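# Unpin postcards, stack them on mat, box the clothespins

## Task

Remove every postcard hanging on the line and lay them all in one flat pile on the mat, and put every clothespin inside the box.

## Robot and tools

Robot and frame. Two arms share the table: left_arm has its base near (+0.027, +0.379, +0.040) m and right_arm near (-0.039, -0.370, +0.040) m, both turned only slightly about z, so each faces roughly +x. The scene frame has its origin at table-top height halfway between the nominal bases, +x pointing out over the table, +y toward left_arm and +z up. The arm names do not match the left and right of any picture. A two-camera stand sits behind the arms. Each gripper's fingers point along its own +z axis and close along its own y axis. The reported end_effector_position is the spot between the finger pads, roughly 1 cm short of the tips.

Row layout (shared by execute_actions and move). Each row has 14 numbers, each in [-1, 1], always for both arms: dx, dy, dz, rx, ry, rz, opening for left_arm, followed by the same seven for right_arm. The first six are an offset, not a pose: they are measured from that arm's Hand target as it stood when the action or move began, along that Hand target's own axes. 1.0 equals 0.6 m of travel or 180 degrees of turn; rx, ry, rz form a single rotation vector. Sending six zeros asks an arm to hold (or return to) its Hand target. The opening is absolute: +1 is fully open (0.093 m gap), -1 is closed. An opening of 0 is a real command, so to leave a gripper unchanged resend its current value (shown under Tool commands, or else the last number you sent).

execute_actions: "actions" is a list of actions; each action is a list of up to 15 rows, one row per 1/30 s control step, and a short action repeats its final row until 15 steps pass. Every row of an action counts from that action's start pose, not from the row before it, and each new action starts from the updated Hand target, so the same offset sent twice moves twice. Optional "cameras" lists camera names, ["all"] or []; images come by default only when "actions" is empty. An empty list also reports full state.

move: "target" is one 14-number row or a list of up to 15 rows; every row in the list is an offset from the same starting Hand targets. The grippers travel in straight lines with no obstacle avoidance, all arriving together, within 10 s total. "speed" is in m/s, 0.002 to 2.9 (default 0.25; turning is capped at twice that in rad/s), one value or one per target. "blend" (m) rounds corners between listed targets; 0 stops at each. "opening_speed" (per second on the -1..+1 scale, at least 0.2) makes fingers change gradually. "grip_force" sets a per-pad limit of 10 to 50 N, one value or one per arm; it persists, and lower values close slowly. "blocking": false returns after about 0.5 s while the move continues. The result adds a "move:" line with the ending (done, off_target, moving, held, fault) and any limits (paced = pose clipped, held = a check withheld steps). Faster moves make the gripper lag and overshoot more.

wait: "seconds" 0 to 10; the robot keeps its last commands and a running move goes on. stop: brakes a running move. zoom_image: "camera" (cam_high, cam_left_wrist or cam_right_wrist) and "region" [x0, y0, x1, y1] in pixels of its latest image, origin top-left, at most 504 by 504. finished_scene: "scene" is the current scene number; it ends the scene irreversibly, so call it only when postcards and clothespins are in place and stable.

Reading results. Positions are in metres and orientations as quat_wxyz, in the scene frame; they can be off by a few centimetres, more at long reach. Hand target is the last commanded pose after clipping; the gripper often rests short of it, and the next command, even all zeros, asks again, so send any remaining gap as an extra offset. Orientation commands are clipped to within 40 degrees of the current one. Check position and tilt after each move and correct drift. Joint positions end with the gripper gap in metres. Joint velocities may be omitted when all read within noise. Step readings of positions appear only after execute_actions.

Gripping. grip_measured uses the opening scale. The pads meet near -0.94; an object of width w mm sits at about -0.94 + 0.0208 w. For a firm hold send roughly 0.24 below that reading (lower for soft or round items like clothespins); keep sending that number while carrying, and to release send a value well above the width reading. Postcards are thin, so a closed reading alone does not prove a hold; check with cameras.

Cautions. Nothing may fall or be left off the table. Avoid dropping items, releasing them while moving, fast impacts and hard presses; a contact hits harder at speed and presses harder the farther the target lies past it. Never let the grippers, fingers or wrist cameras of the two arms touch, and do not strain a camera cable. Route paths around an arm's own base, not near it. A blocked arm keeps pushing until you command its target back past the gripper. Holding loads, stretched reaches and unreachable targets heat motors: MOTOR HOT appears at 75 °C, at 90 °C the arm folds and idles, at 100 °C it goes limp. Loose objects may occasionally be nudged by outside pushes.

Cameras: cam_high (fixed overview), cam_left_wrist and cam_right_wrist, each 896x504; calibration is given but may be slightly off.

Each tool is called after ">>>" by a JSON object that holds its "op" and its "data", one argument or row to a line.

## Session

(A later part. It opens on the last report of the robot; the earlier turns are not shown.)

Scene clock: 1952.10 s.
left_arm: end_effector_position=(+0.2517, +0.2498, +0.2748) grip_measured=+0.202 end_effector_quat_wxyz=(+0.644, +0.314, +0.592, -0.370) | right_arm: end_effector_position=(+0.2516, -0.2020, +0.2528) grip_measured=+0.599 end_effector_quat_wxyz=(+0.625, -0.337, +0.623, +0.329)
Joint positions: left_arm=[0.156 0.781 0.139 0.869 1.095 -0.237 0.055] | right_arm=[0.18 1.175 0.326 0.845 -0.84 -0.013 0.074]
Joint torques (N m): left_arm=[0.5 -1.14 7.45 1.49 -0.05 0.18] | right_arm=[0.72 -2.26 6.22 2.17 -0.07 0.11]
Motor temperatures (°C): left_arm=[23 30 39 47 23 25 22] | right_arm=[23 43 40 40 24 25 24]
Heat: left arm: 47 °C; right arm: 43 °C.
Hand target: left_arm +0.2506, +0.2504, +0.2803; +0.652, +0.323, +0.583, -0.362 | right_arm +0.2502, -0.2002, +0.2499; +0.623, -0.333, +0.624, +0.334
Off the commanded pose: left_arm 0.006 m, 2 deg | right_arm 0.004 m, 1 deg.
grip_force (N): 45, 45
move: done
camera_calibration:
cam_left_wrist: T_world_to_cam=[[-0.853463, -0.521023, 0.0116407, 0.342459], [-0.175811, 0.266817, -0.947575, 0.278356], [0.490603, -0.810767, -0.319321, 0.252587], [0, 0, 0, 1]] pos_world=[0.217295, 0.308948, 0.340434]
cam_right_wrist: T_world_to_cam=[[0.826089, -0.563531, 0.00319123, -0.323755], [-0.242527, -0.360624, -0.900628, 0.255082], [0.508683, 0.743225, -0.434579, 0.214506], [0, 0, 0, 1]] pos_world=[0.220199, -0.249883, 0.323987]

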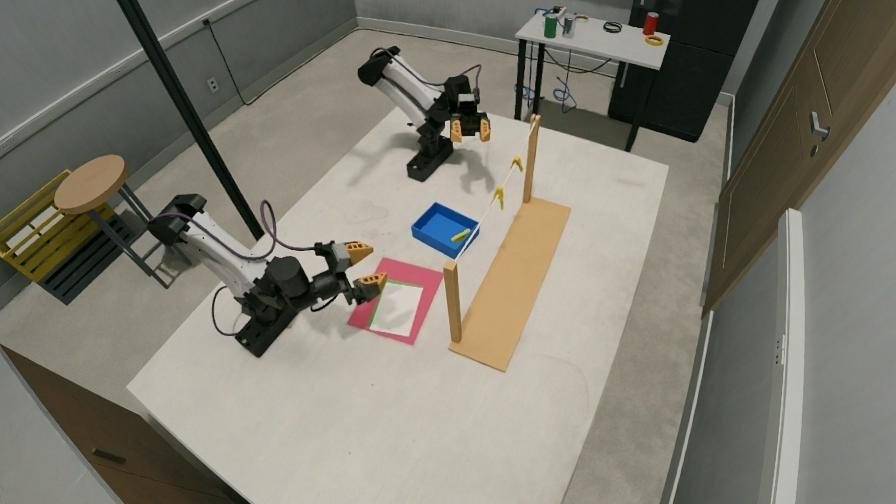

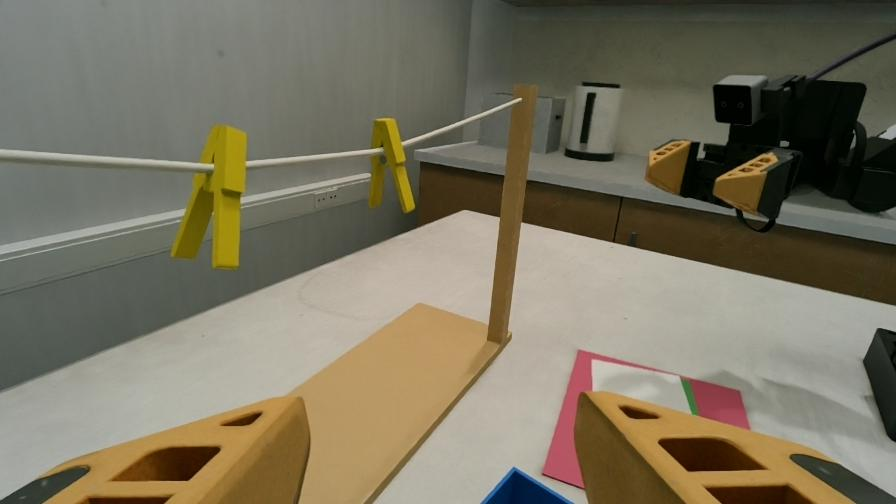

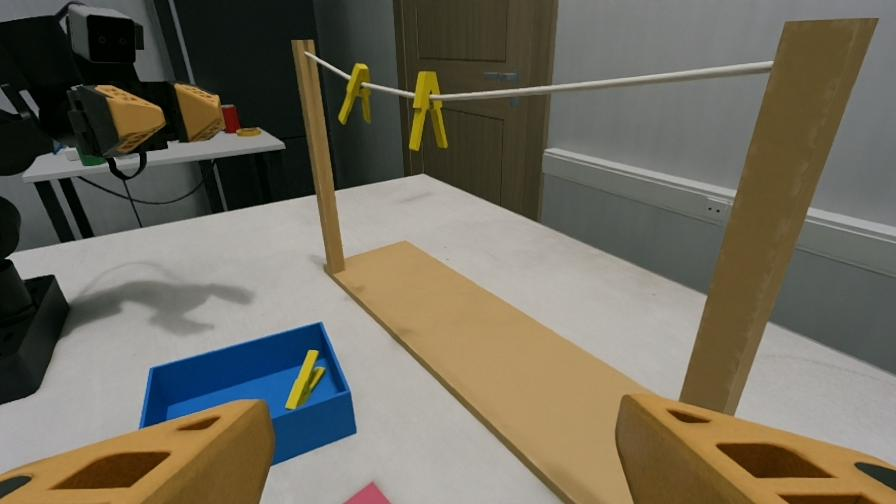

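>>> {"op": "move", "data": {
  "target": [
    [0,0,0,0,0,0,0.2,-0.0167,0.026,0.3695,0.0187,-0.0319,-0.0015,0.6]
  ],
  "speed": 0.15,
  "cameras": ["cam_left_wrist","cam_right_wrist"]
}}

Scene clock: 1967.37 s.
left_arm: end_effector_position=(+0.2517, +0.2498, +0.2748) grip_measured=+0.202 end_effector_quat_wxyz=(+0.644, +0.314, +0.592, -0.370) | right_arm: end_effector_position=(+0.3560, -0.0122, +0.2524) grip_measured=+0.599 end_effector_quat_wxyz=(+0.659, -0.305, +0.606, +0.325)
Joint positions: left_arm=[0.156 0.781 0.139 0.869 1.095 -0.237 0.055] | right_arm=[0.689 1.915 0.937 1.061 -0.275 0.014 0.074]
Joint torques (N m): left_arm=[0.55 -1.16 7.43 1.49 -0.06 0.19] | right_arm=[0.46 -7.57 9.43 2.18 -0.05 0.11]
Heat: left arm: 46 °C; right arm: 41 °C.
Hand target: left_arm +0.2506, +0.2504, +0.2803; +0.652, +0.323, +0.583, -0.362 | right_arm +0.3600, -0.0070, +0.2598; +0.663, -0.299, +0.601, +0.331
Off the commanded pose: left_arm 0.006 m, 2 deg | right_arm 0.010 m, 1 deg.
grip_force (N): 45, 45
move: done
camera_calibration:
cam_left_wrist: T_world_to_cam=[[-0.853463, -0.521023, 0.0116407, 0.342459], [-0.175811, 0.266817, -0.947575, 0.278356], [0.490603, -0.810767, -0.319321, 0.252587], [0, 0, 0, 1]] pos_world=[0.217295, 0.308948, 0.340434]
cam_right_wrist: T_world_to_cam=[[0.793938, -0.607998, 0.000704648, -0.291458], [-0.217828, -0.285527, -0.933287, 0.348885], [0.567638, 0.740819, -0.359129, -0.0199606], [0, 0, 0, 1]] pos_world=[0.318727, -0.0628028, 0.318647]
Images, in order (width x height): cam_left_wrist 896x504, cam_right_wrist 896x504.

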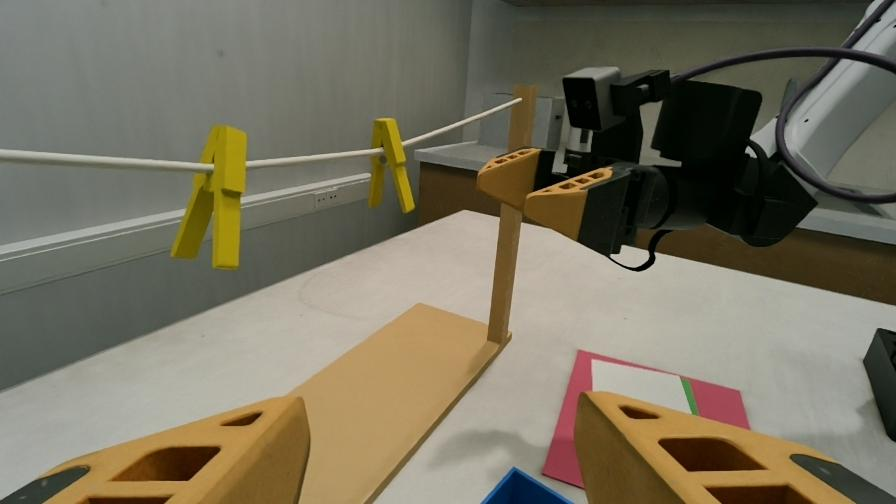

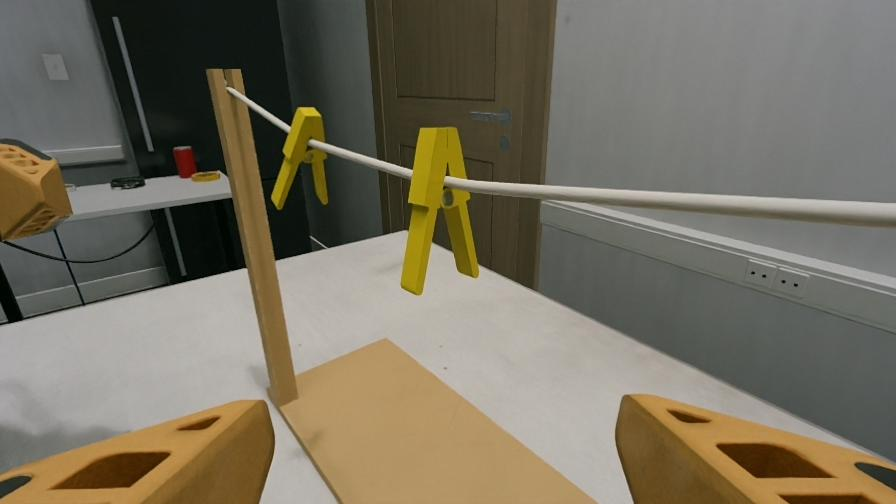

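>>> {"op": "move", "data": {
  "target": [
    [0,0,0,0,0,0,0.2,0,0,0.162,0,0,0,0.6]
  ],
  "speed": 0.07,
  "cameras": ["cam_left_wrist","cam_right_wrist"]
}}

Scene clock: 1974.83 s.
left_arm: end_effector_position=(+0.2517, +0.2498, +0.2748) grip_measured=+0.202 end_effector_quat_wxyz=(+0.644, +0.314, +0.592, -0.370) | right_arm: end_effector_position=(+0.4167, +0.0634, +0.2629) grip_measured=+0.599 end_effector_quat_wxyz=(+0.660, -0.303, +0.606, +0.326)
Joint positions: left_arm=[0.156 0.781 0.139 0.869 1.095 -0.237 0.055] | right_arm=[0.741 2.186 1.419 0.853 -0.22 0.014 0.074]
Joint torques (N m): left_arm=[0.54 -1.06 7.36 1.49 -0.05 0.17] | right_arm=[0.72 -9.99 10.4 2.13 -0.03 0.05]
Heat: left arm: 46 °C; right arm: 42 °C.
Hand target: left_arm +0.2506, +0.2504, +0.2803; +0.652, +0.323, +0.583, -0.362 | right_arm +0.4182, +0.0703, +0.2693; +0.663, -0.299, +0.601, +0.331
Off the commanded pose: left_arm 0.006 m, 2 deg | right_arm 0.010 m, 1 deg.
grip_force (N): 45, 45
move: done
camera_calibration:
cam_left_wrist: T_world_to_cam=[[-0.853463, -0.521023, 0.0116407, 0.342459], [-0.175811, 0.266817, -0.947575, 0.278356], [0.490603, -0.810767, -0.319321, 0.252587], [0, 0, 0, 1]] pos_world=[0.217295, 0.308948, 0.340434]
cam_right_wrist: T_world_to_cam=[[0.791955, -0.610571, -0.00326055, -0.291718], [-0.219757, -0.28005, -0.934494, 0.394267], [0.569662, 0.740793, -0.355964, -0.108248], [0, 0, 0, 1]] pos_world=[0.379335, 0.0124891, 0.328957]
Images, in order (width x height): cam_left_wrist 896x504, cam_right_wrist 896x504.

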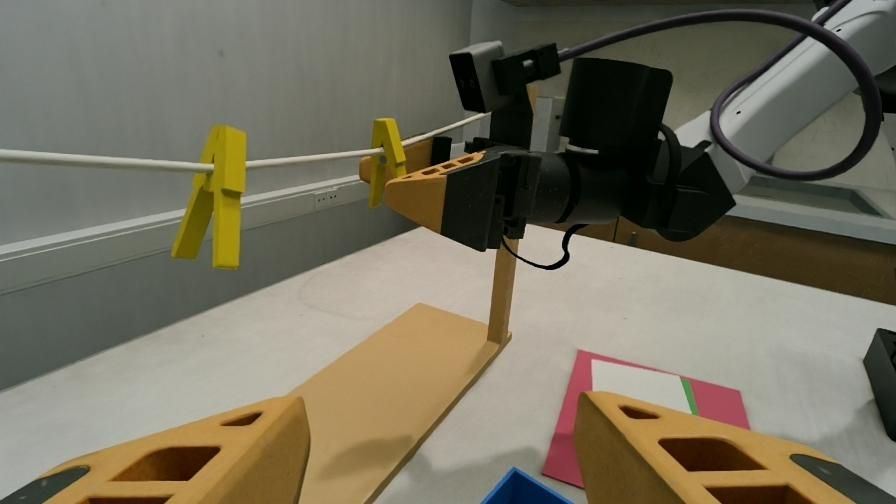

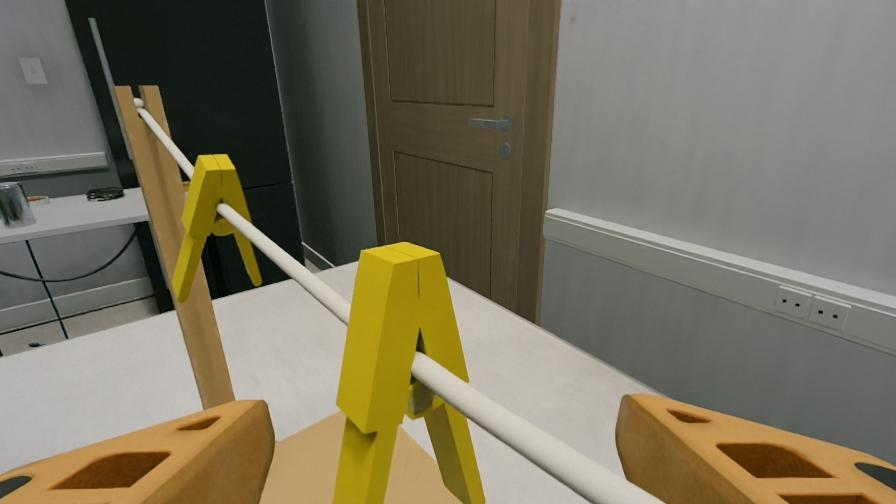

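>>> {"op": "move", "data": {
  "target": [
    [0,0,0,0,0,0,0.2,0.008,0.008,0,0,0,0,0.6],
    [0,0,0,0,0,0,0.2,0.008,0.008,0,0,0,0,-0.9]
  ],
  "speed": 0.05,
  "cameras": ["cam_left_wrist","cam_right_wrist"]
}}

Scene clock: 1982.60 s.
left_arm: end_effector_position=(+0.2517, +0.2498, +0.2748) grip_measured=+0.202 end_effector_quat_wxyz=(+0.644, +0.314, +0.592, -0.370) | right_arm: end_effector_position=(+0.4137, +0.0680, +0.2599) grip_measured=-0.892 end_effector_quat_wxyz=(+0.660, -0.302, +0.606, +0.326)
Joint positions: left_arm=[0.156 0.781 0.139 0.869 1.095 -0.237 0.055] | right_arm=[0.753 2.194 1.419 0.861 -0.208 0.014 0.002]
Joint torques (N m): left_arm=[0.53 -1.09 7.36 1.49 -0.03 0.16] | right_arm=[0.61 -10.09 9.68 2.22 -0.06 0.04]
Heat: left arm: 46 °C; right arm: 44 °C.
Hand target: left_arm +0.2506, +0.2504, +0.2803; +0.652, +0.323, +0.583, -0.362 | right_arm +0.4147, +0.0735, +0.2646; +0.663, -0.299, +0.601, +0.331
Off the commanded pose: left_arm 0.006 m, 2 deg | right_arm 0.007 m, 1 deg.
grip_force (N): 45, 45
move: done
camera_calibration:
cam_left_wrist: T_world_to_cam=[[-0.853463, -0.521023, 0.0116407, 0.342459], [-0.175811, 0.266817, -0.947575, 0.278356], [0.490603, -0.810767, -0.319321, 0.252587], [0, 0, 0, 1]] pos_world=[0.217295, 0.308948, 0.340434]
cam_right_wrist: T_world_to_cam=[[0.792018, -0.610482, -0.00438945, -0.28628], [-0.220671, -0.279573, -0.934421, 0.392332], [0.56922, 0.741047, -0.356142, -0.110887], [0, 0, 0, 1]] pos_world=[0.376435, 0.0170893, 0.325856]
Images, in order (width x height): cam_left_wrist 896x504, cam_right_wrist 896x504.

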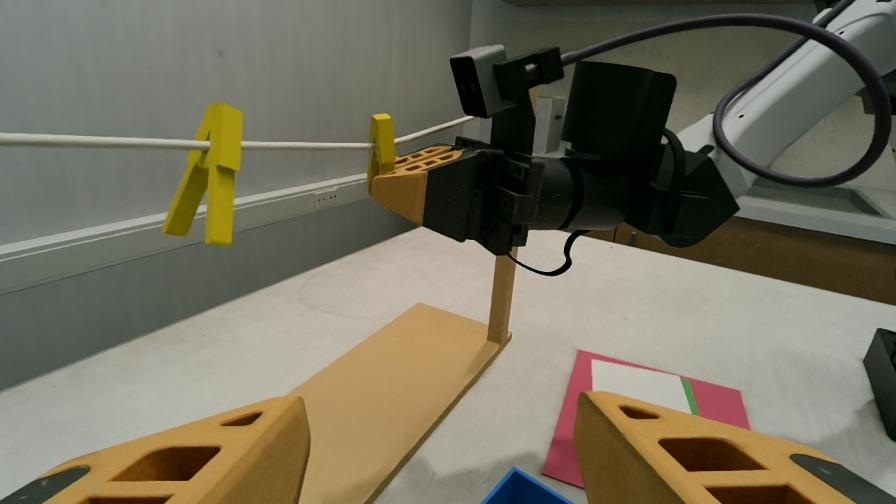

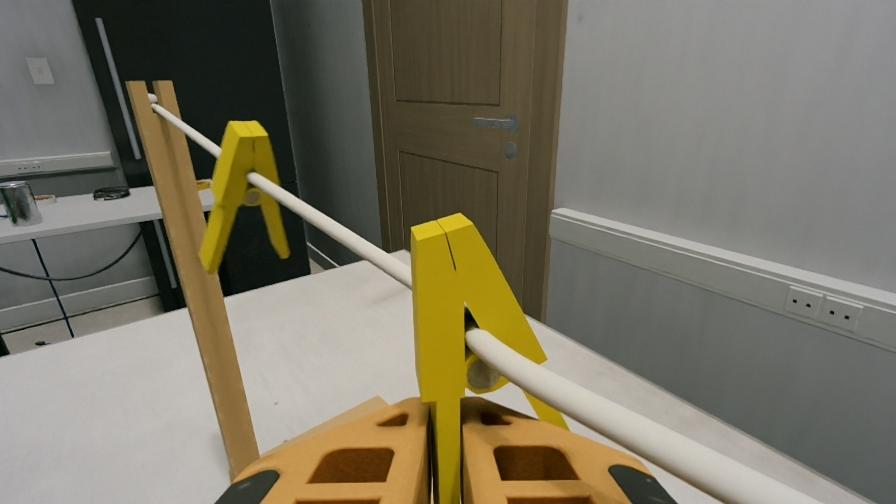

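>>> {"op": "move", "data": {
  "target": [
    [0,0,0,0,0,0,0.2,0,0,0,0,0,0,0.6],
    [0,0,0,0,0,0,0.2,0,-0.008,0.026,0,0,0,0.6]
  ],
  "speed": 0.05,
  "cameras": ["cam_left_wrist","cam_right_wrist"]
}}

Scene clock: 1987.37 s.
left_arm: end_effector_position=(+0.2517, +0.2498, +0.2748) grip_measured=+0.202 end_effector_quat_wxyz=(+0.644, +0.314, +0.592, -0.370) | right_arm: end_effector_position=(+0.4252, +0.0779, +0.2601) grip_measured=+0.599 end_effector_quat_wxyz=(+0.660, -0.302, +0.606, +0.326)
Joint positions: left_arm=[0.156 0.781 0.139 0.869 1.095 -0.237 0.055] | right_arm=[0.753 2.245 1.506 0.824 -0.208 0.014 0.074]
Joint torques (N m): left_arm=[0.55 -1.1 7.34 1.47 -0.01 0.18] | right_arm=[0.27 -10.4 10.54 2.14 -0.09 0.04]
Heat: left arm: 45 °C; right arm: 44 °C.
Hand target: left_arm +0.2506, +0.2504, +0.2803; +0.652, +0.323, +0.583, -0.362 | right_arm +0.4279, +0.0830, +0.2662; +0.664, -0.299, +0.601, +0.331
Off the commanded pose: left_arm 0.006 m, 2 deg | right_arm 0.008 m, 1 deg.
grip_force (N): 45, 45
move: done
camera_calibration:
cam_left_wrist: T_world_to_cam=[[-0.853463, -0.521023, 0.0116407, 0.342459], [-0.175811, 0.266817, -0.947575, 0.278356], [0.490603, -0.810767, -0.319321, 0.252587], [0, 0, 0, 1]] pos_world=[0.217295, 0.308948, 0.340434]
cam_right_wrist: T_world_to_cam=[[0.791762, -0.610815, -0.00421816, -0.289292], [-0.220243, -0.279033, -0.934684, 0.397825], [0.569742, 0.740976, -0.355456, -0.125086], [0, 0, 0, 1]] pos_world=[0.387936, 0.0269883, 0.326158]
Images, in order (width x height): cam_left_wrist 896x504, cam_right_wrist 896x504.

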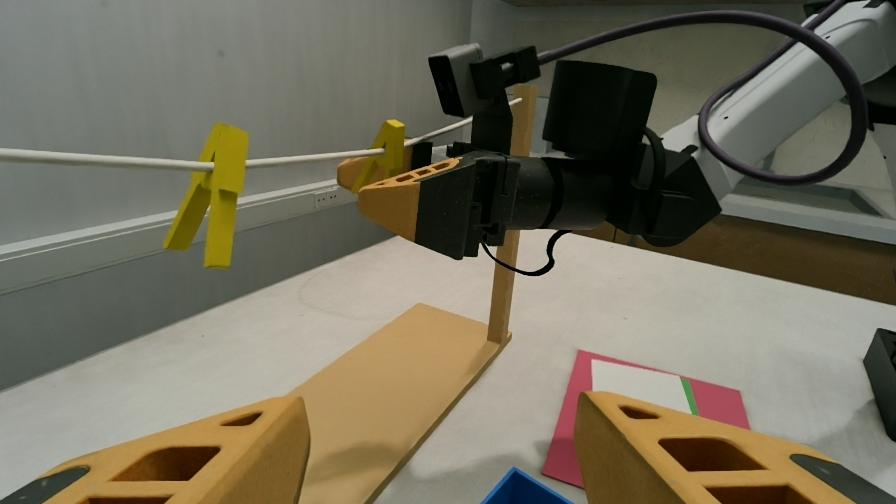

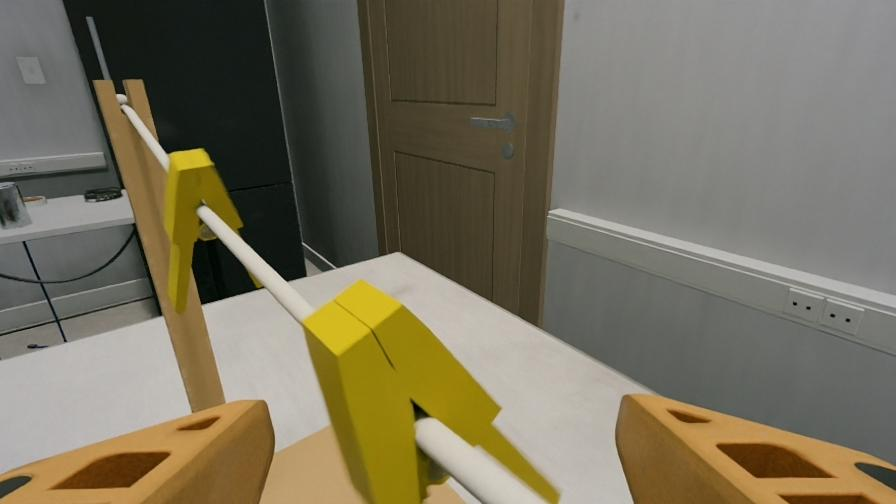

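>>> {"op": "wait", "data": {
  "seconds": 1.5,
  "cameras": ["cam_left_wrist","cam_right_wrist"]
}}

Scene clock: 1990.33 s.
left_arm: end_effector_position=(+0.2517, +0.2498, +0.2748) grip_measured=+0.202 end_effector_quat_wxyz=(+0.644, +0.314, +0.592, -0.370) | right_arm: end_effector_position=(+0.4253, +0.0779, +0.2600) grip_measured=+0.599 end_effector_quat_wxyz=(+0.660, -0.302, +0.606, +0.326)
Joint positions: left_arm=[0.156 0.781 0.139 0.869 1.095 -0.237 0.055] | right_arm=[0.753 2.245 1.506 0.824 -0.208 0.014 0.074]
Joint torques (N m): left_arm=[0.51 -1.14 7.38 1.47 -0.03 0.16] | right_arm=[0.24 -10.4 10.52 2.15 -0.08 0.05]
Heat: left arm: 45 °C; right arm: 45 °C.
Hand target: left_arm +0.2506, +0.2504, +0.2803; +0.652, +0.323, +0.583, -0.362 | right_arm +0.4279, +0.0830, +0.2662; +0.664, -0.299, +0.601, +0.331
Tool commands: left_gripper/opening=+0.2 right_gripper/opening=+0.6
Off the commanded pose: left_arm 0.006 m, 2 deg | right_arm 0.008 m, 1 deg.
grip_force (N): 45, 45
wait: 1.50 s; at rest from the start
camera_calibration:
cam_left_wrist: T_world_to_cam=[[-0.853463, -0.521023, 0.0116407, 0.342459], [-0.175811, 0.266817, -0.947575, 0.278356], [0.490603, -0.810767, -0.319321, 0.252587], [0, 0, 0, 1]] pos_world=[0.217295, 0.308948, 0.340434]
cam_right_wrist: T_world_to_cam=[[0.791764, -0.610813, -0.00425906, -0.28928], [-0.220461, -0.279255, -0.934566, 0.397783], [0.569656, 0.740894, -0.355765, -0.124986], [0, 0, 0, 1]] pos_world=[0.387936, 0.0269883, 0.326057]
Images, in order (width x height): cam_left_wrist 896x504, cam_right_wrist 896x504.

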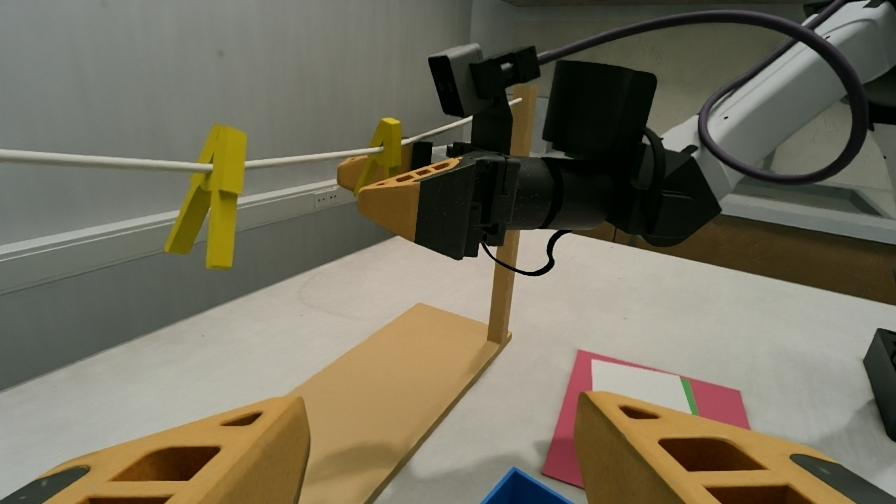

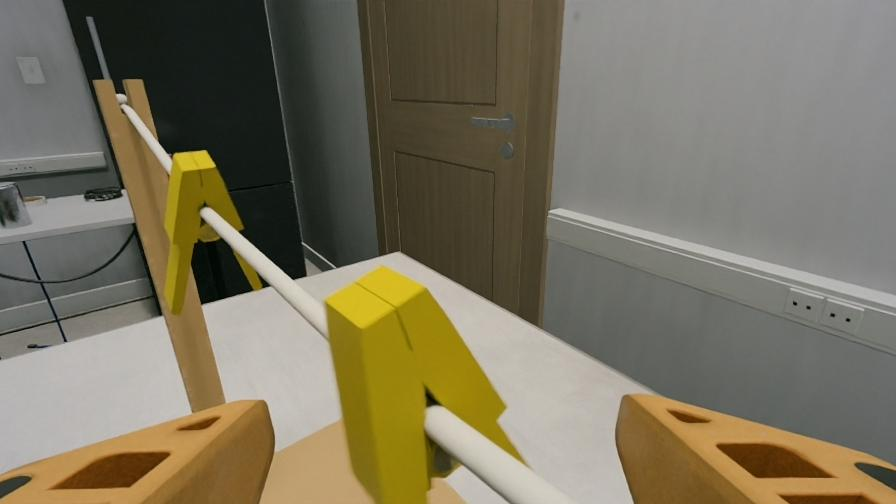

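>>> {"op": "move", "data": {
  "target": [
    [0,0,0,0,0,0,0.2,0,0.008,-0.01,0,0,0,0.6],
    [0,0,0,0,0,0,0.2,0,0.008,-0.01,0,0,0,-0.9]
  ],
  "speed": 0.05,
  "cameras": ["cam_left_wrist","cam_right_wrist"]
}}

Scene clock: 2003.17 s.
left_arm: end_effector_position=(+0.2517, +0.2498, +0.2748) grip_measured=+0.202 end_effector_quat_wxyz=(+0.644, +0.314, +0.592, -0.370) | right_arm: end_effector_position=(+0.4235, +0.0792, +0.2642) grip_measured=-0.865 end_effector_quat_wxyz=(+0.665, -0.301, +0.599, +0.328)
Joint positions: left_arm=[0.156 0.781 0.139 0.869 1.095 -0.237 0.055] | right_arm=[0.757 2.245 1.506 0.842 -0.204 0.014 0.004]
Joint torques (N m): left_arm=[0.53 -1.2 7.35 1.47 -0.05 0.21] | right_arm=[0.59 -12.19 7.28 2.15 -0.04 0.03]
Motor temperatures (°C): left_arm=[23 28 39 45 23 25 22] | right_arm=[23 46 45 41 24 25 24]
Heat: left arm: 45 °C; right arm: 46 °C.
Hand target: left_arm +0.2506, +0.2504, +0.2803; +0.652, +0.323, +0.583, -0.362 | right_arm +0.4205, +0.0811, +0.2656; +0.663, -0.299, +0.601, +0.331
Off the commanded pose: left_arm 0.006 m, 2 deg | right_arm 0.004 m, 0 deg.
grip_force (N): 45, 45
move: done
camera_calibration:
cam_left_wrist: T_world_to_cam=[[-0.853463, -0.521023, 0.0116407, 0.342459], [-0.175811, 0.266817, -0.947575, 0.278356], [0.490603, -0.810767, -0.319321, 0.252587], [0, 0, 0, 1]] pos_world=[0.217295, 0.308948, 0.340434]
cam_right_wrist: T_world_to_cam=[[0.792265, -0.610176, -0.00116644, -0.288147], [-0.208073, -0.268369, -0.940576, 0.397157], [0.573604, 0.745429, -0.33958, -0.12989], [0, 0, 0, 1]] pos_world=[0.385432, 0.0275879, 0.329113]
Images, in order (width x height): cam_left_wrist 896x504, cam_right_wrist 896x504.

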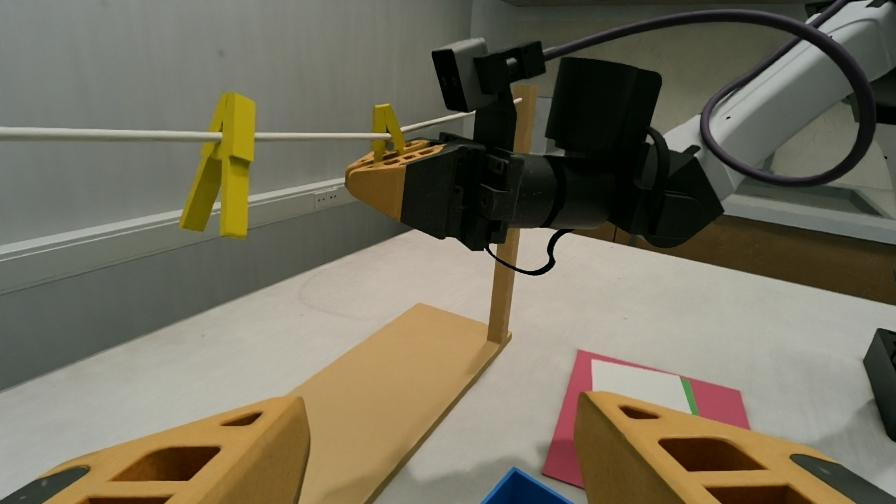

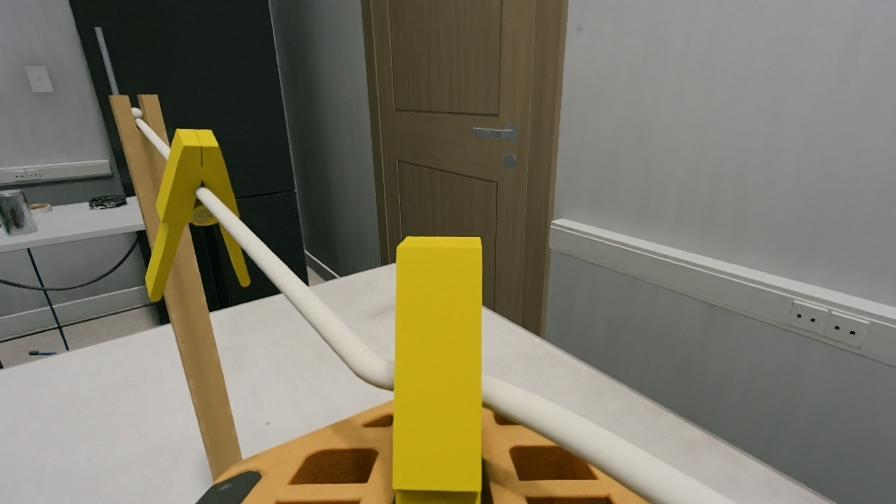

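>>> {"op": "move", "data": {
  "target": [
    [0,0,0,0,0,0,0.2,0,0,0,0,0,0,0.6],
    [0,0,0,0,0,0,0.2,0,0,-0.16,0,0,0,0.6]
  ],
  "speed": 0.08,
  "cameras": ["cam_left_wrist","cam_right_wrist"]
}}

Scene clock: 2013.77 s.
left_arm: end_effector_position=(+0.2517, +0.2498, +0.2748) grip_measured=+0.202 end_effector_quat_wxyz=(+0.644, +0.314, +0.592, -0.370) | right_arm: end_effector_position=(+0.3657, +0.0109, +0.2363) grip_measured=+0.599 end_effector_quat_wxyz=(+0.651, -0.305, +0.616, +0.323)
Joint positions: left_arm=[0.156 0.781 0.139 0.869 1.095 -0.237 0.055] | right_arm=[0.722 2.006 1.023 1.04 -0.238 0.014 0.074]
Joint torques (N m): left_arm=[0.51 -1.11 7.42 1.49 -0.03 0.18] | right_arm=[-0.88 -12.46 5.89 2.37 -0.2 0.08]
Heat: left arm: 45 °C; right arm: 48 °C.
Hand target: left_arm +0.2506, +0.2504, +0.2803; +0.652, +0.323, +0.583, -0.362 | right_arm +0.3630, +0.0049, +0.2560; +0.663, -0.299, +0.601, +0.331
Off the commanded pose: left_arm 0.006 m, 2 deg | right_arm 0.021 m, 3 deg.
grip_force (N): 45, 45
move: off_target (right_arm)
camera_calibration:
cam_left_wrist: T_world_to_cam=[[-0.853463, -0.521023, 0.0116407, 0.342459], [-0.175811, 0.266817, -0.947575, 0.278356], [0.490603, -0.810767, -0.319321, 0.252587], [0, 0, 0, 1]] pos_world=[0.217295, 0.308948, 0.340434]
cam_right_wrist: T_world_to_cam=[[0.791812, -0.610708, -0.0083475, -0.282131], [-0.239538, -0.297942, -0.924041, 0.34845], [0.561832, 0.733667, -0.382202, -0.0407169], [0, 0, 0, 1]] pos_world=[0.329737, -0.0386088, 0.304065]
Images, in order (width x height): cam_left_wrist 896x504, cam_right_wrist 896x504.

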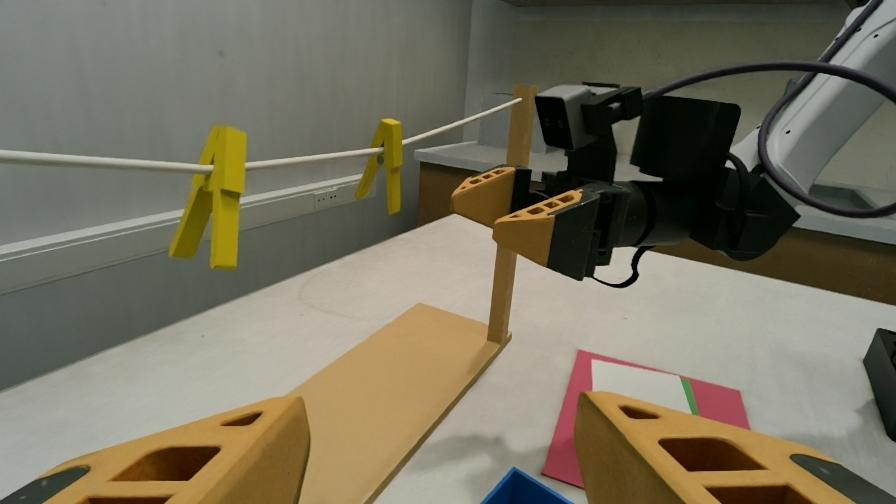

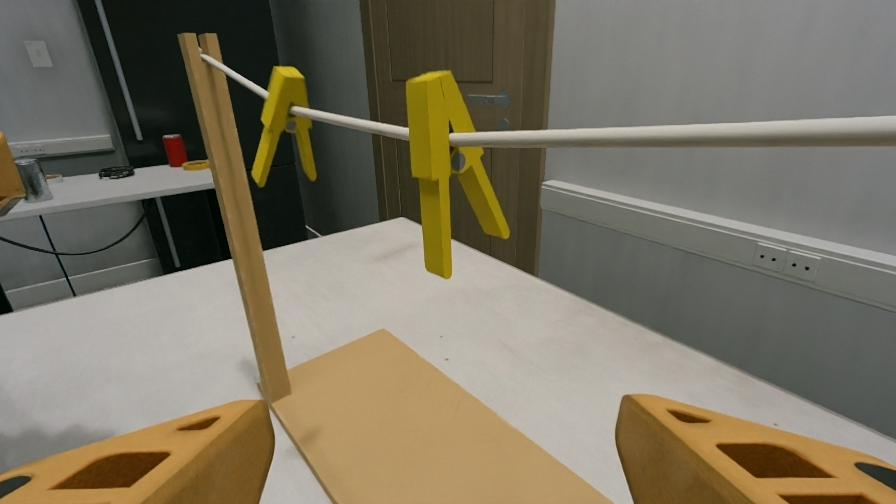

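>>> {"op": "move", "data": {
  "target": [
    [0,0,0,0,0,0,0.2,0.0018,-0.0572,0.0348,-0.13,-0.058,-0.0884,0.35]
  ],
  "speed": 0.08,
  "cameras": ["cam_left_wrist","cam_right_wrist"]
}}

Scene clock: 2043.07 s.
left_arm: end_effector_position=(+0.2517, +0.2498, +0.2748) grip_measured=+0.202 end_effector_quat_wxyz=(+0.644, +0.314, +0.592, -0.370) | right_arm: end_effector_position=(+0.3984, +0.0019, +0.2504) grip_measured=+0.351 end_effector_quat_wxyz=(+0.668, -0.470, +0.429, +0.384)
Joint positions: left_arm=[0.156 0.781 0.139 0.869 1.095 -0.237 0.055] | right_arm=[0.521 2.259 1.331 1.218 -0.85 -0.089 0.062]
Joint torques (N m): left_arm=[0.36 -1.14 7.39 1.47 -0.04 0.16] | right_arm=[-0.81 -9.7 9.24 1.93 -0.09 -0.15]
Motor temperatures (°C): left_arm=[23 27 38 44 23 25 22] | right_arm=[23 56 42 42 24 25 24]
Heat: left arm: 44 °C; right arm: 56 °C.
Hand target: left_arm +0.2506, +0.2504, +0.2803; +0.652, +0.323, +0.583, -0.362 | right_arm +0.4030, +0.0008, +0.2570; +0.680, -0.475, +0.413, +0.376
Off the commanded pose: left_arm 0.006 m, 2 deg | right_arm 0.008 m, 3 deg.
grip_force (N): 45, 45
move: off_target (right_arm)
camera_calibration:
cam_left_wrist: T_world_to_cam=[[-0.853463, -0.521023, 0.0116407, 0.342459], [-0.175811, 0.266817, -0.947575, 0.278356], [0.490603, -0.810767, -0.319321, 0.252587], [0, 0, 0, 1]] pos_world=[0.217295, 0.308948, 0.340434]
cam_right_wrist: T_world_to_cam=[[0.91827, -0.269122, 0.290437, -0.439246], [0.201623, -0.313482, -0.927942, 0.19185], [0.340776, 0.910661, -0.2336, 0.00348878], [0, 0, 0, 1]] pos_world=[0.363476, -0.0612463, 0.306414]
Images, in order (width x height): cam_left_wrist 896x504, cam_right_wrist 896x504.

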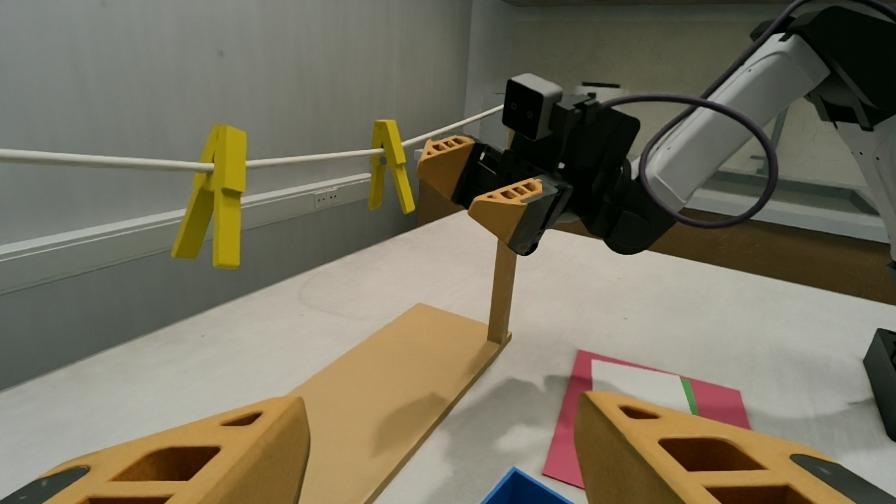

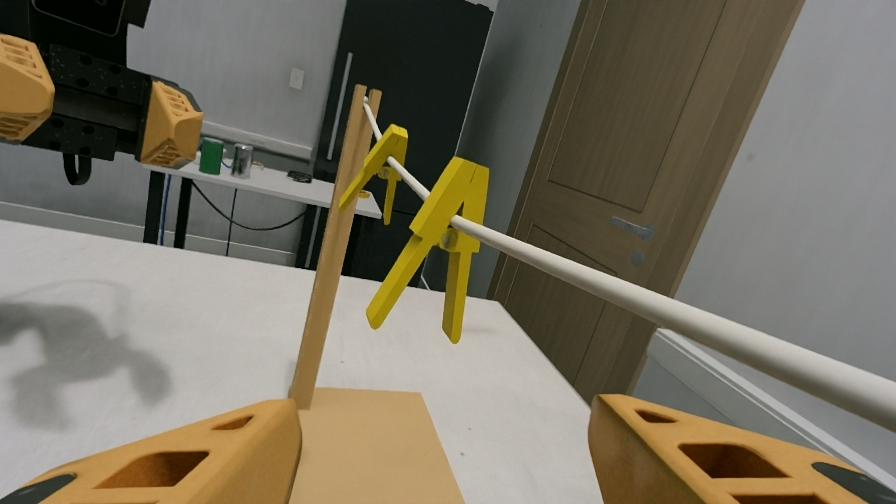

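>>> {"op": "move", "data": {
  "target": [
    [0,0,0,0,0,0,0.2,0.008,0.0077,0.118,0,0,0,0.35]
  ],
  "speed": 0.06,
  "cameras": ["cam_left_wrist","cam_right_wrist"]
}}

Scene clock: 2051.27 s.
left_arm: end_effector_position=(+0.2517, +0.2498, +0.2748) grip_measured=+0.202 end_effector_quat_wxyz=(+0.644, +0.314, +0.592, -0.370) | right_arm: end_effector_position=(+0.4126, +0.0652, +0.2623) grip_measured=+0.351 end_effector_quat_wxyz=(+0.674, -0.474, +0.420, +0.381)
Joint positions: left_arm=[0.156 0.781 0.139 0.869 1.095 -0.237 0.055] | right_arm=[0.62 2.378 1.605 1.051 -0.76 -0.137 0.062]
Joint torques (N m): left_arm=[0.46 -1.06 7.45 1.48 -0.05 0.17] | right_arm=[0.46 -10.84 10 1.77 0.06 -0.14]
Motor temperatures (°C): left_arm=[23 27 38 44 23 25 22] | right_arm=[23 55 43 41 24 25 24]
Heat: left arm: 44 °C; right arm: 55 °C.
Hand target: left_arm +0.2506, +0.2504, +0.2803; +0.652, +0.323, +0.583, -0.362 | right_arm +0.4149, +0.0704, +0.2659; +0.680, -0.476, +0.413, +0.376
Off the commanded pose: left_arm 0.006 m, 2 deg | right_arm 0.007 m, 1 deg.
grip_force (N): 45, 45
move: done
camera_calibration:
cam_left_wrist: T_world_to_cam=[[-0.853463, -0.521023, 0.0116407, 0.342459], [-0.175811, 0.266817, -0.947575, 0.278356], [0.490603, -0.810767, -0.319321, 0.252587], [0, 0, 0, 1]] pos_world=[0.217295, 0.308948, 0.340434]
cam_right_wrist: T_world_to_cam=[[0.912309, -0.267962, 0.309658, -0.441451], [0.223707, -0.307251, -0.92496, 0.20949], [0.342997, 0.913123, -0.220363, -0.0608672], [0, 0, 0, 1]] pos_world=[0.376752, 0.00165334, 0.317056]
Images, in order (width x height): cam_left_wrist 896x504, cam_right_wrist 896x504.

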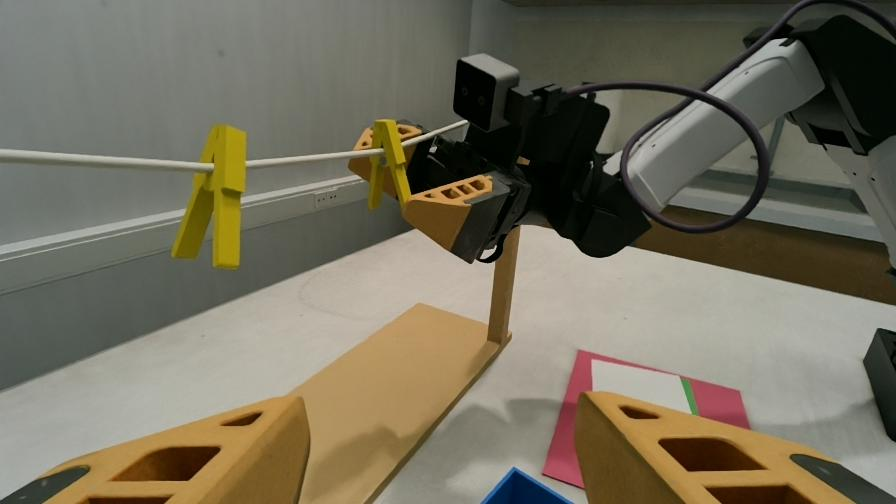

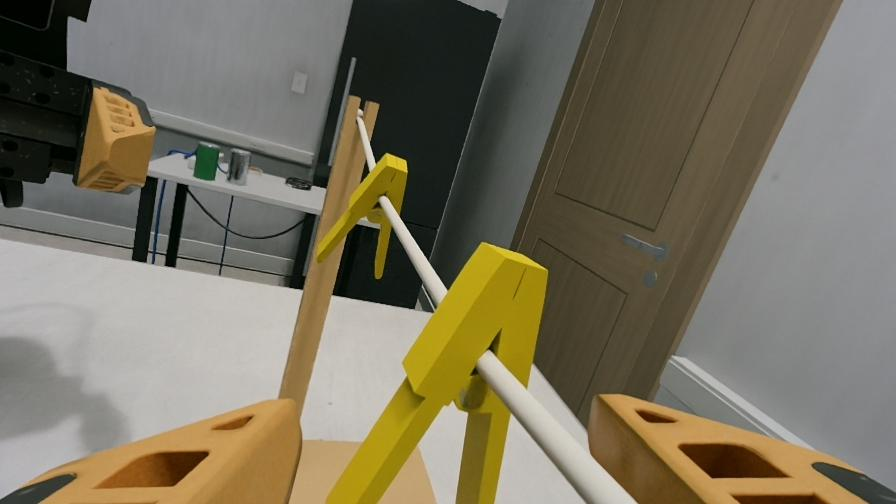

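>>> {"op": "move", "data": {
  "target": [
    [0,0,0,0,0,0,0.2,0.007,0.002,0.009,0,0,0,0.35],
    [0,0,0,0,0,0,0.2,0.007,0.002,0.009,0,0,0,-0.9]
  ],
  "speed": 0.06,
  "cameras": ["cam_left_wrist","cam_right_wrist"]
}}

Scene clock: 2057.77 s.
left_arm: end_effector_position=(+0.2517, +0.2498, +0.2748) grip_measured=+0.202 end_effector_quat_wxyz=(+0.644, +0.314, +0.592, -0.370) | right_arm: end_effector_position=(+0.4156, +0.0702, +0.2586) grip_measured=-0.707 end_effector_quat_wxyz=(+0.674, -0.473, +0.421, +0.380)
Joint positions: left_arm=[0.156 0.781 0.139 0.869 1.095 -0.237 0.055] | right_arm=[0.626 2.4 1.632 1.042 -0.752 -0.14 0.011]
Joint torques (N m): left_arm=[0.43 -1.07 7.34 1.47 -0.03 0.18] | right_arm=[0.76 -10.97 10.03 1.79 0.05 -0.15]
Motor temperatures (°C): left_arm=[23 27 38 44 23 25 22] | right_arm=[23 56 43 41 24 25 24]
Heat: left arm: 44 °C; right arm: 56 °C.
Hand target: left_arm +0.2506, +0.2504, +0.2803; +0.652, +0.323, +0.583, -0.362 | right_arm +0.4165, +0.0764, +0.2627; +0.680, -0.476, +0.412, +0.376
Off the commanded pose: left_arm 0.006 m, 2 deg | right_arm 0.007 m, 1 deg.
grip_force (N): 45, 45
move: done
camera_calibration:
cam_left_wrist: T_world_to_cam=[[-0.853463, -0.521023, 0.0116407, 0.342459], [-0.175811, 0.266817, -0.947575, 0.278356], [0.490603, -0.810767, -0.319321, 0.252587], [0, 0, 0, 1]] pos_world=[0.217295, 0.308948, 0.340434]
cam_right_wrist: T_world_to_cam=[[0.911818, -0.27045, 0.308941, -0.441017], [0.221719, -0.308973, -0.924866, 0.207976], [0.345585, 0.911807, -0.221763, -0.0678488], [0, 0, 0, 1]] pos_world=[0.379462, 0.00685078, 0.313551]
Images, in order (width x height): cam_left_wrist 896x504, cam_right_wrist 896x504.

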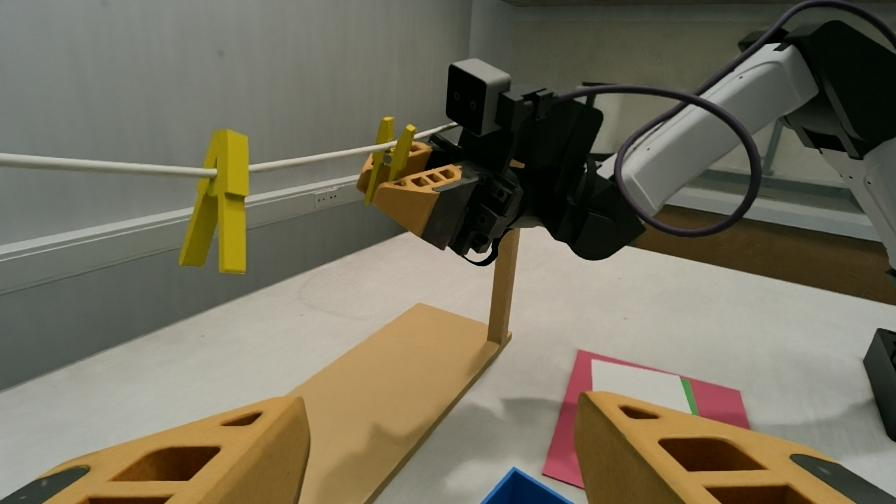

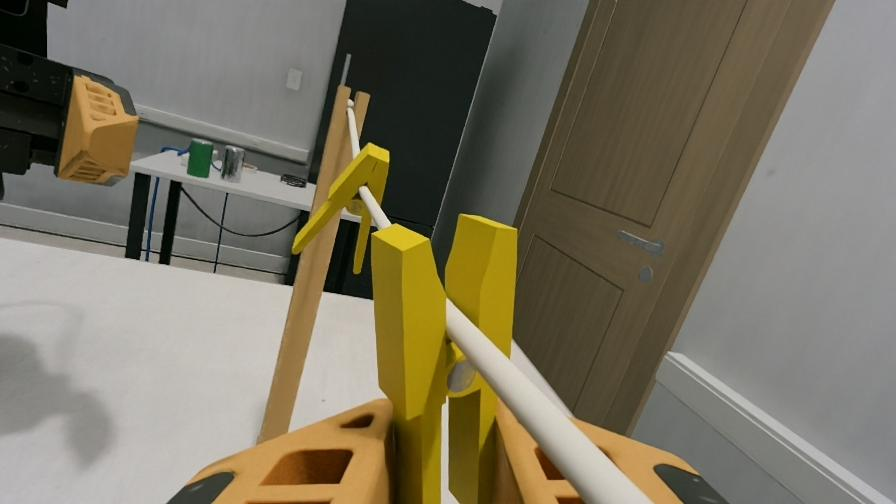

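>>> {"op": "move", "data": {
  "target": [
    [0,0,0,0,0,0,0.2,0.125,0,0,0,0,0,-0.9]
  ],
  "speed": 0.08,
  "cameras": ["cam_left_wrist","cam_right_wrist"]
}}

Scene clock: 2062.13 s.
left_arm: end_effector_position=(+0.2517, +0.2498, +0.2748) grip_measured=+0.202 end_effector_quat_wxyz=(+0.644, +0.314, +0.592, -0.370) | right_arm: end_effector_position=(+0.4407, +0.0869, +0.1847) grip_measured=-0.717 end_effector_quat_wxyz=(+0.667, -0.474, +0.430, +0.382)
Joint positions: left_arm=[0.156 0.781 0.139 0.869 1.095 -0.237 0.055] | right_arm=[0.626 2.653 1.815 1.089 -0.752 -0.141 0.011]
Joint torques (N m): left_arm=[0.58 -1.18 7.28 1.48 -0.06 0.15] | right_arm=[-0.75 -12.26 9.76 2.03 -0.1 -0.09]
Motor temperatures (°C): left_arm=[23 27 38 44 23 25 22] | right_arm=[23 56 44 41 24 25 24]
Heat: left arm: 44 °C; right arm: 56 °C.
Hand target: left_arm +0.2506, +0.2504, +0.2803; +0.652, +0.323, +0.583, -0.362 | right_arm +0.4448, +0.0853, +0.1935; +0.680, -0.475, +0.413, +0.376
Off the commanded pose: left_arm 0.006 m, 2 deg | right_arm 0.010 m, 3 deg.
grip_force (N): 45, 45
move: off_target (right_arm)
camera_calibration:
cam_left_wrist: T_world_to_cam=[[-0.853463, -0.521023, 0.0116407, 0.342459], [-0.175811, 0.266817, -0.947575, 0.278356], [0.490603, -0.810767, -0.319321, 0.252587], [0, 0, 0, 1]] pos_world=[0.217295, 0.308948, 0.340434]
cam_right_wrist: T_world_to_cam=[[0.917525, -0.266609, 0.295073, -0.436889], [0.204155, -0.32097, -0.924824, 0.147934], [0.341276, 0.908789, -0.240068, -0.102614], [0, 0, 0, 1]] pos_world=[0.405674, 0.0242588, 0.241093]
Images, in order (width x height): cam_left_wrist 896x504, cam_right_wrist 896x504.

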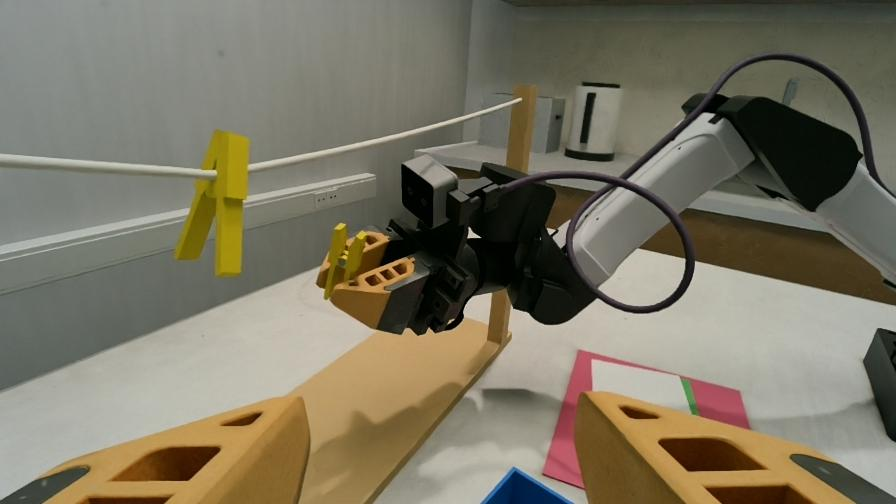

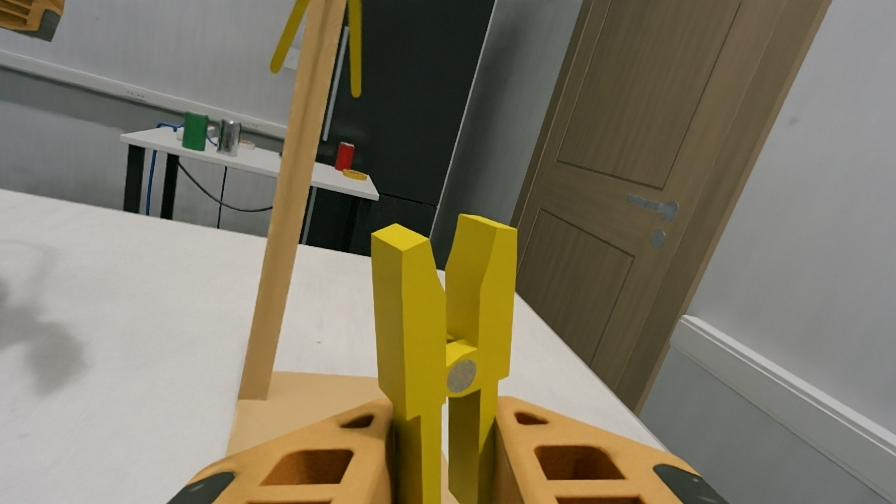

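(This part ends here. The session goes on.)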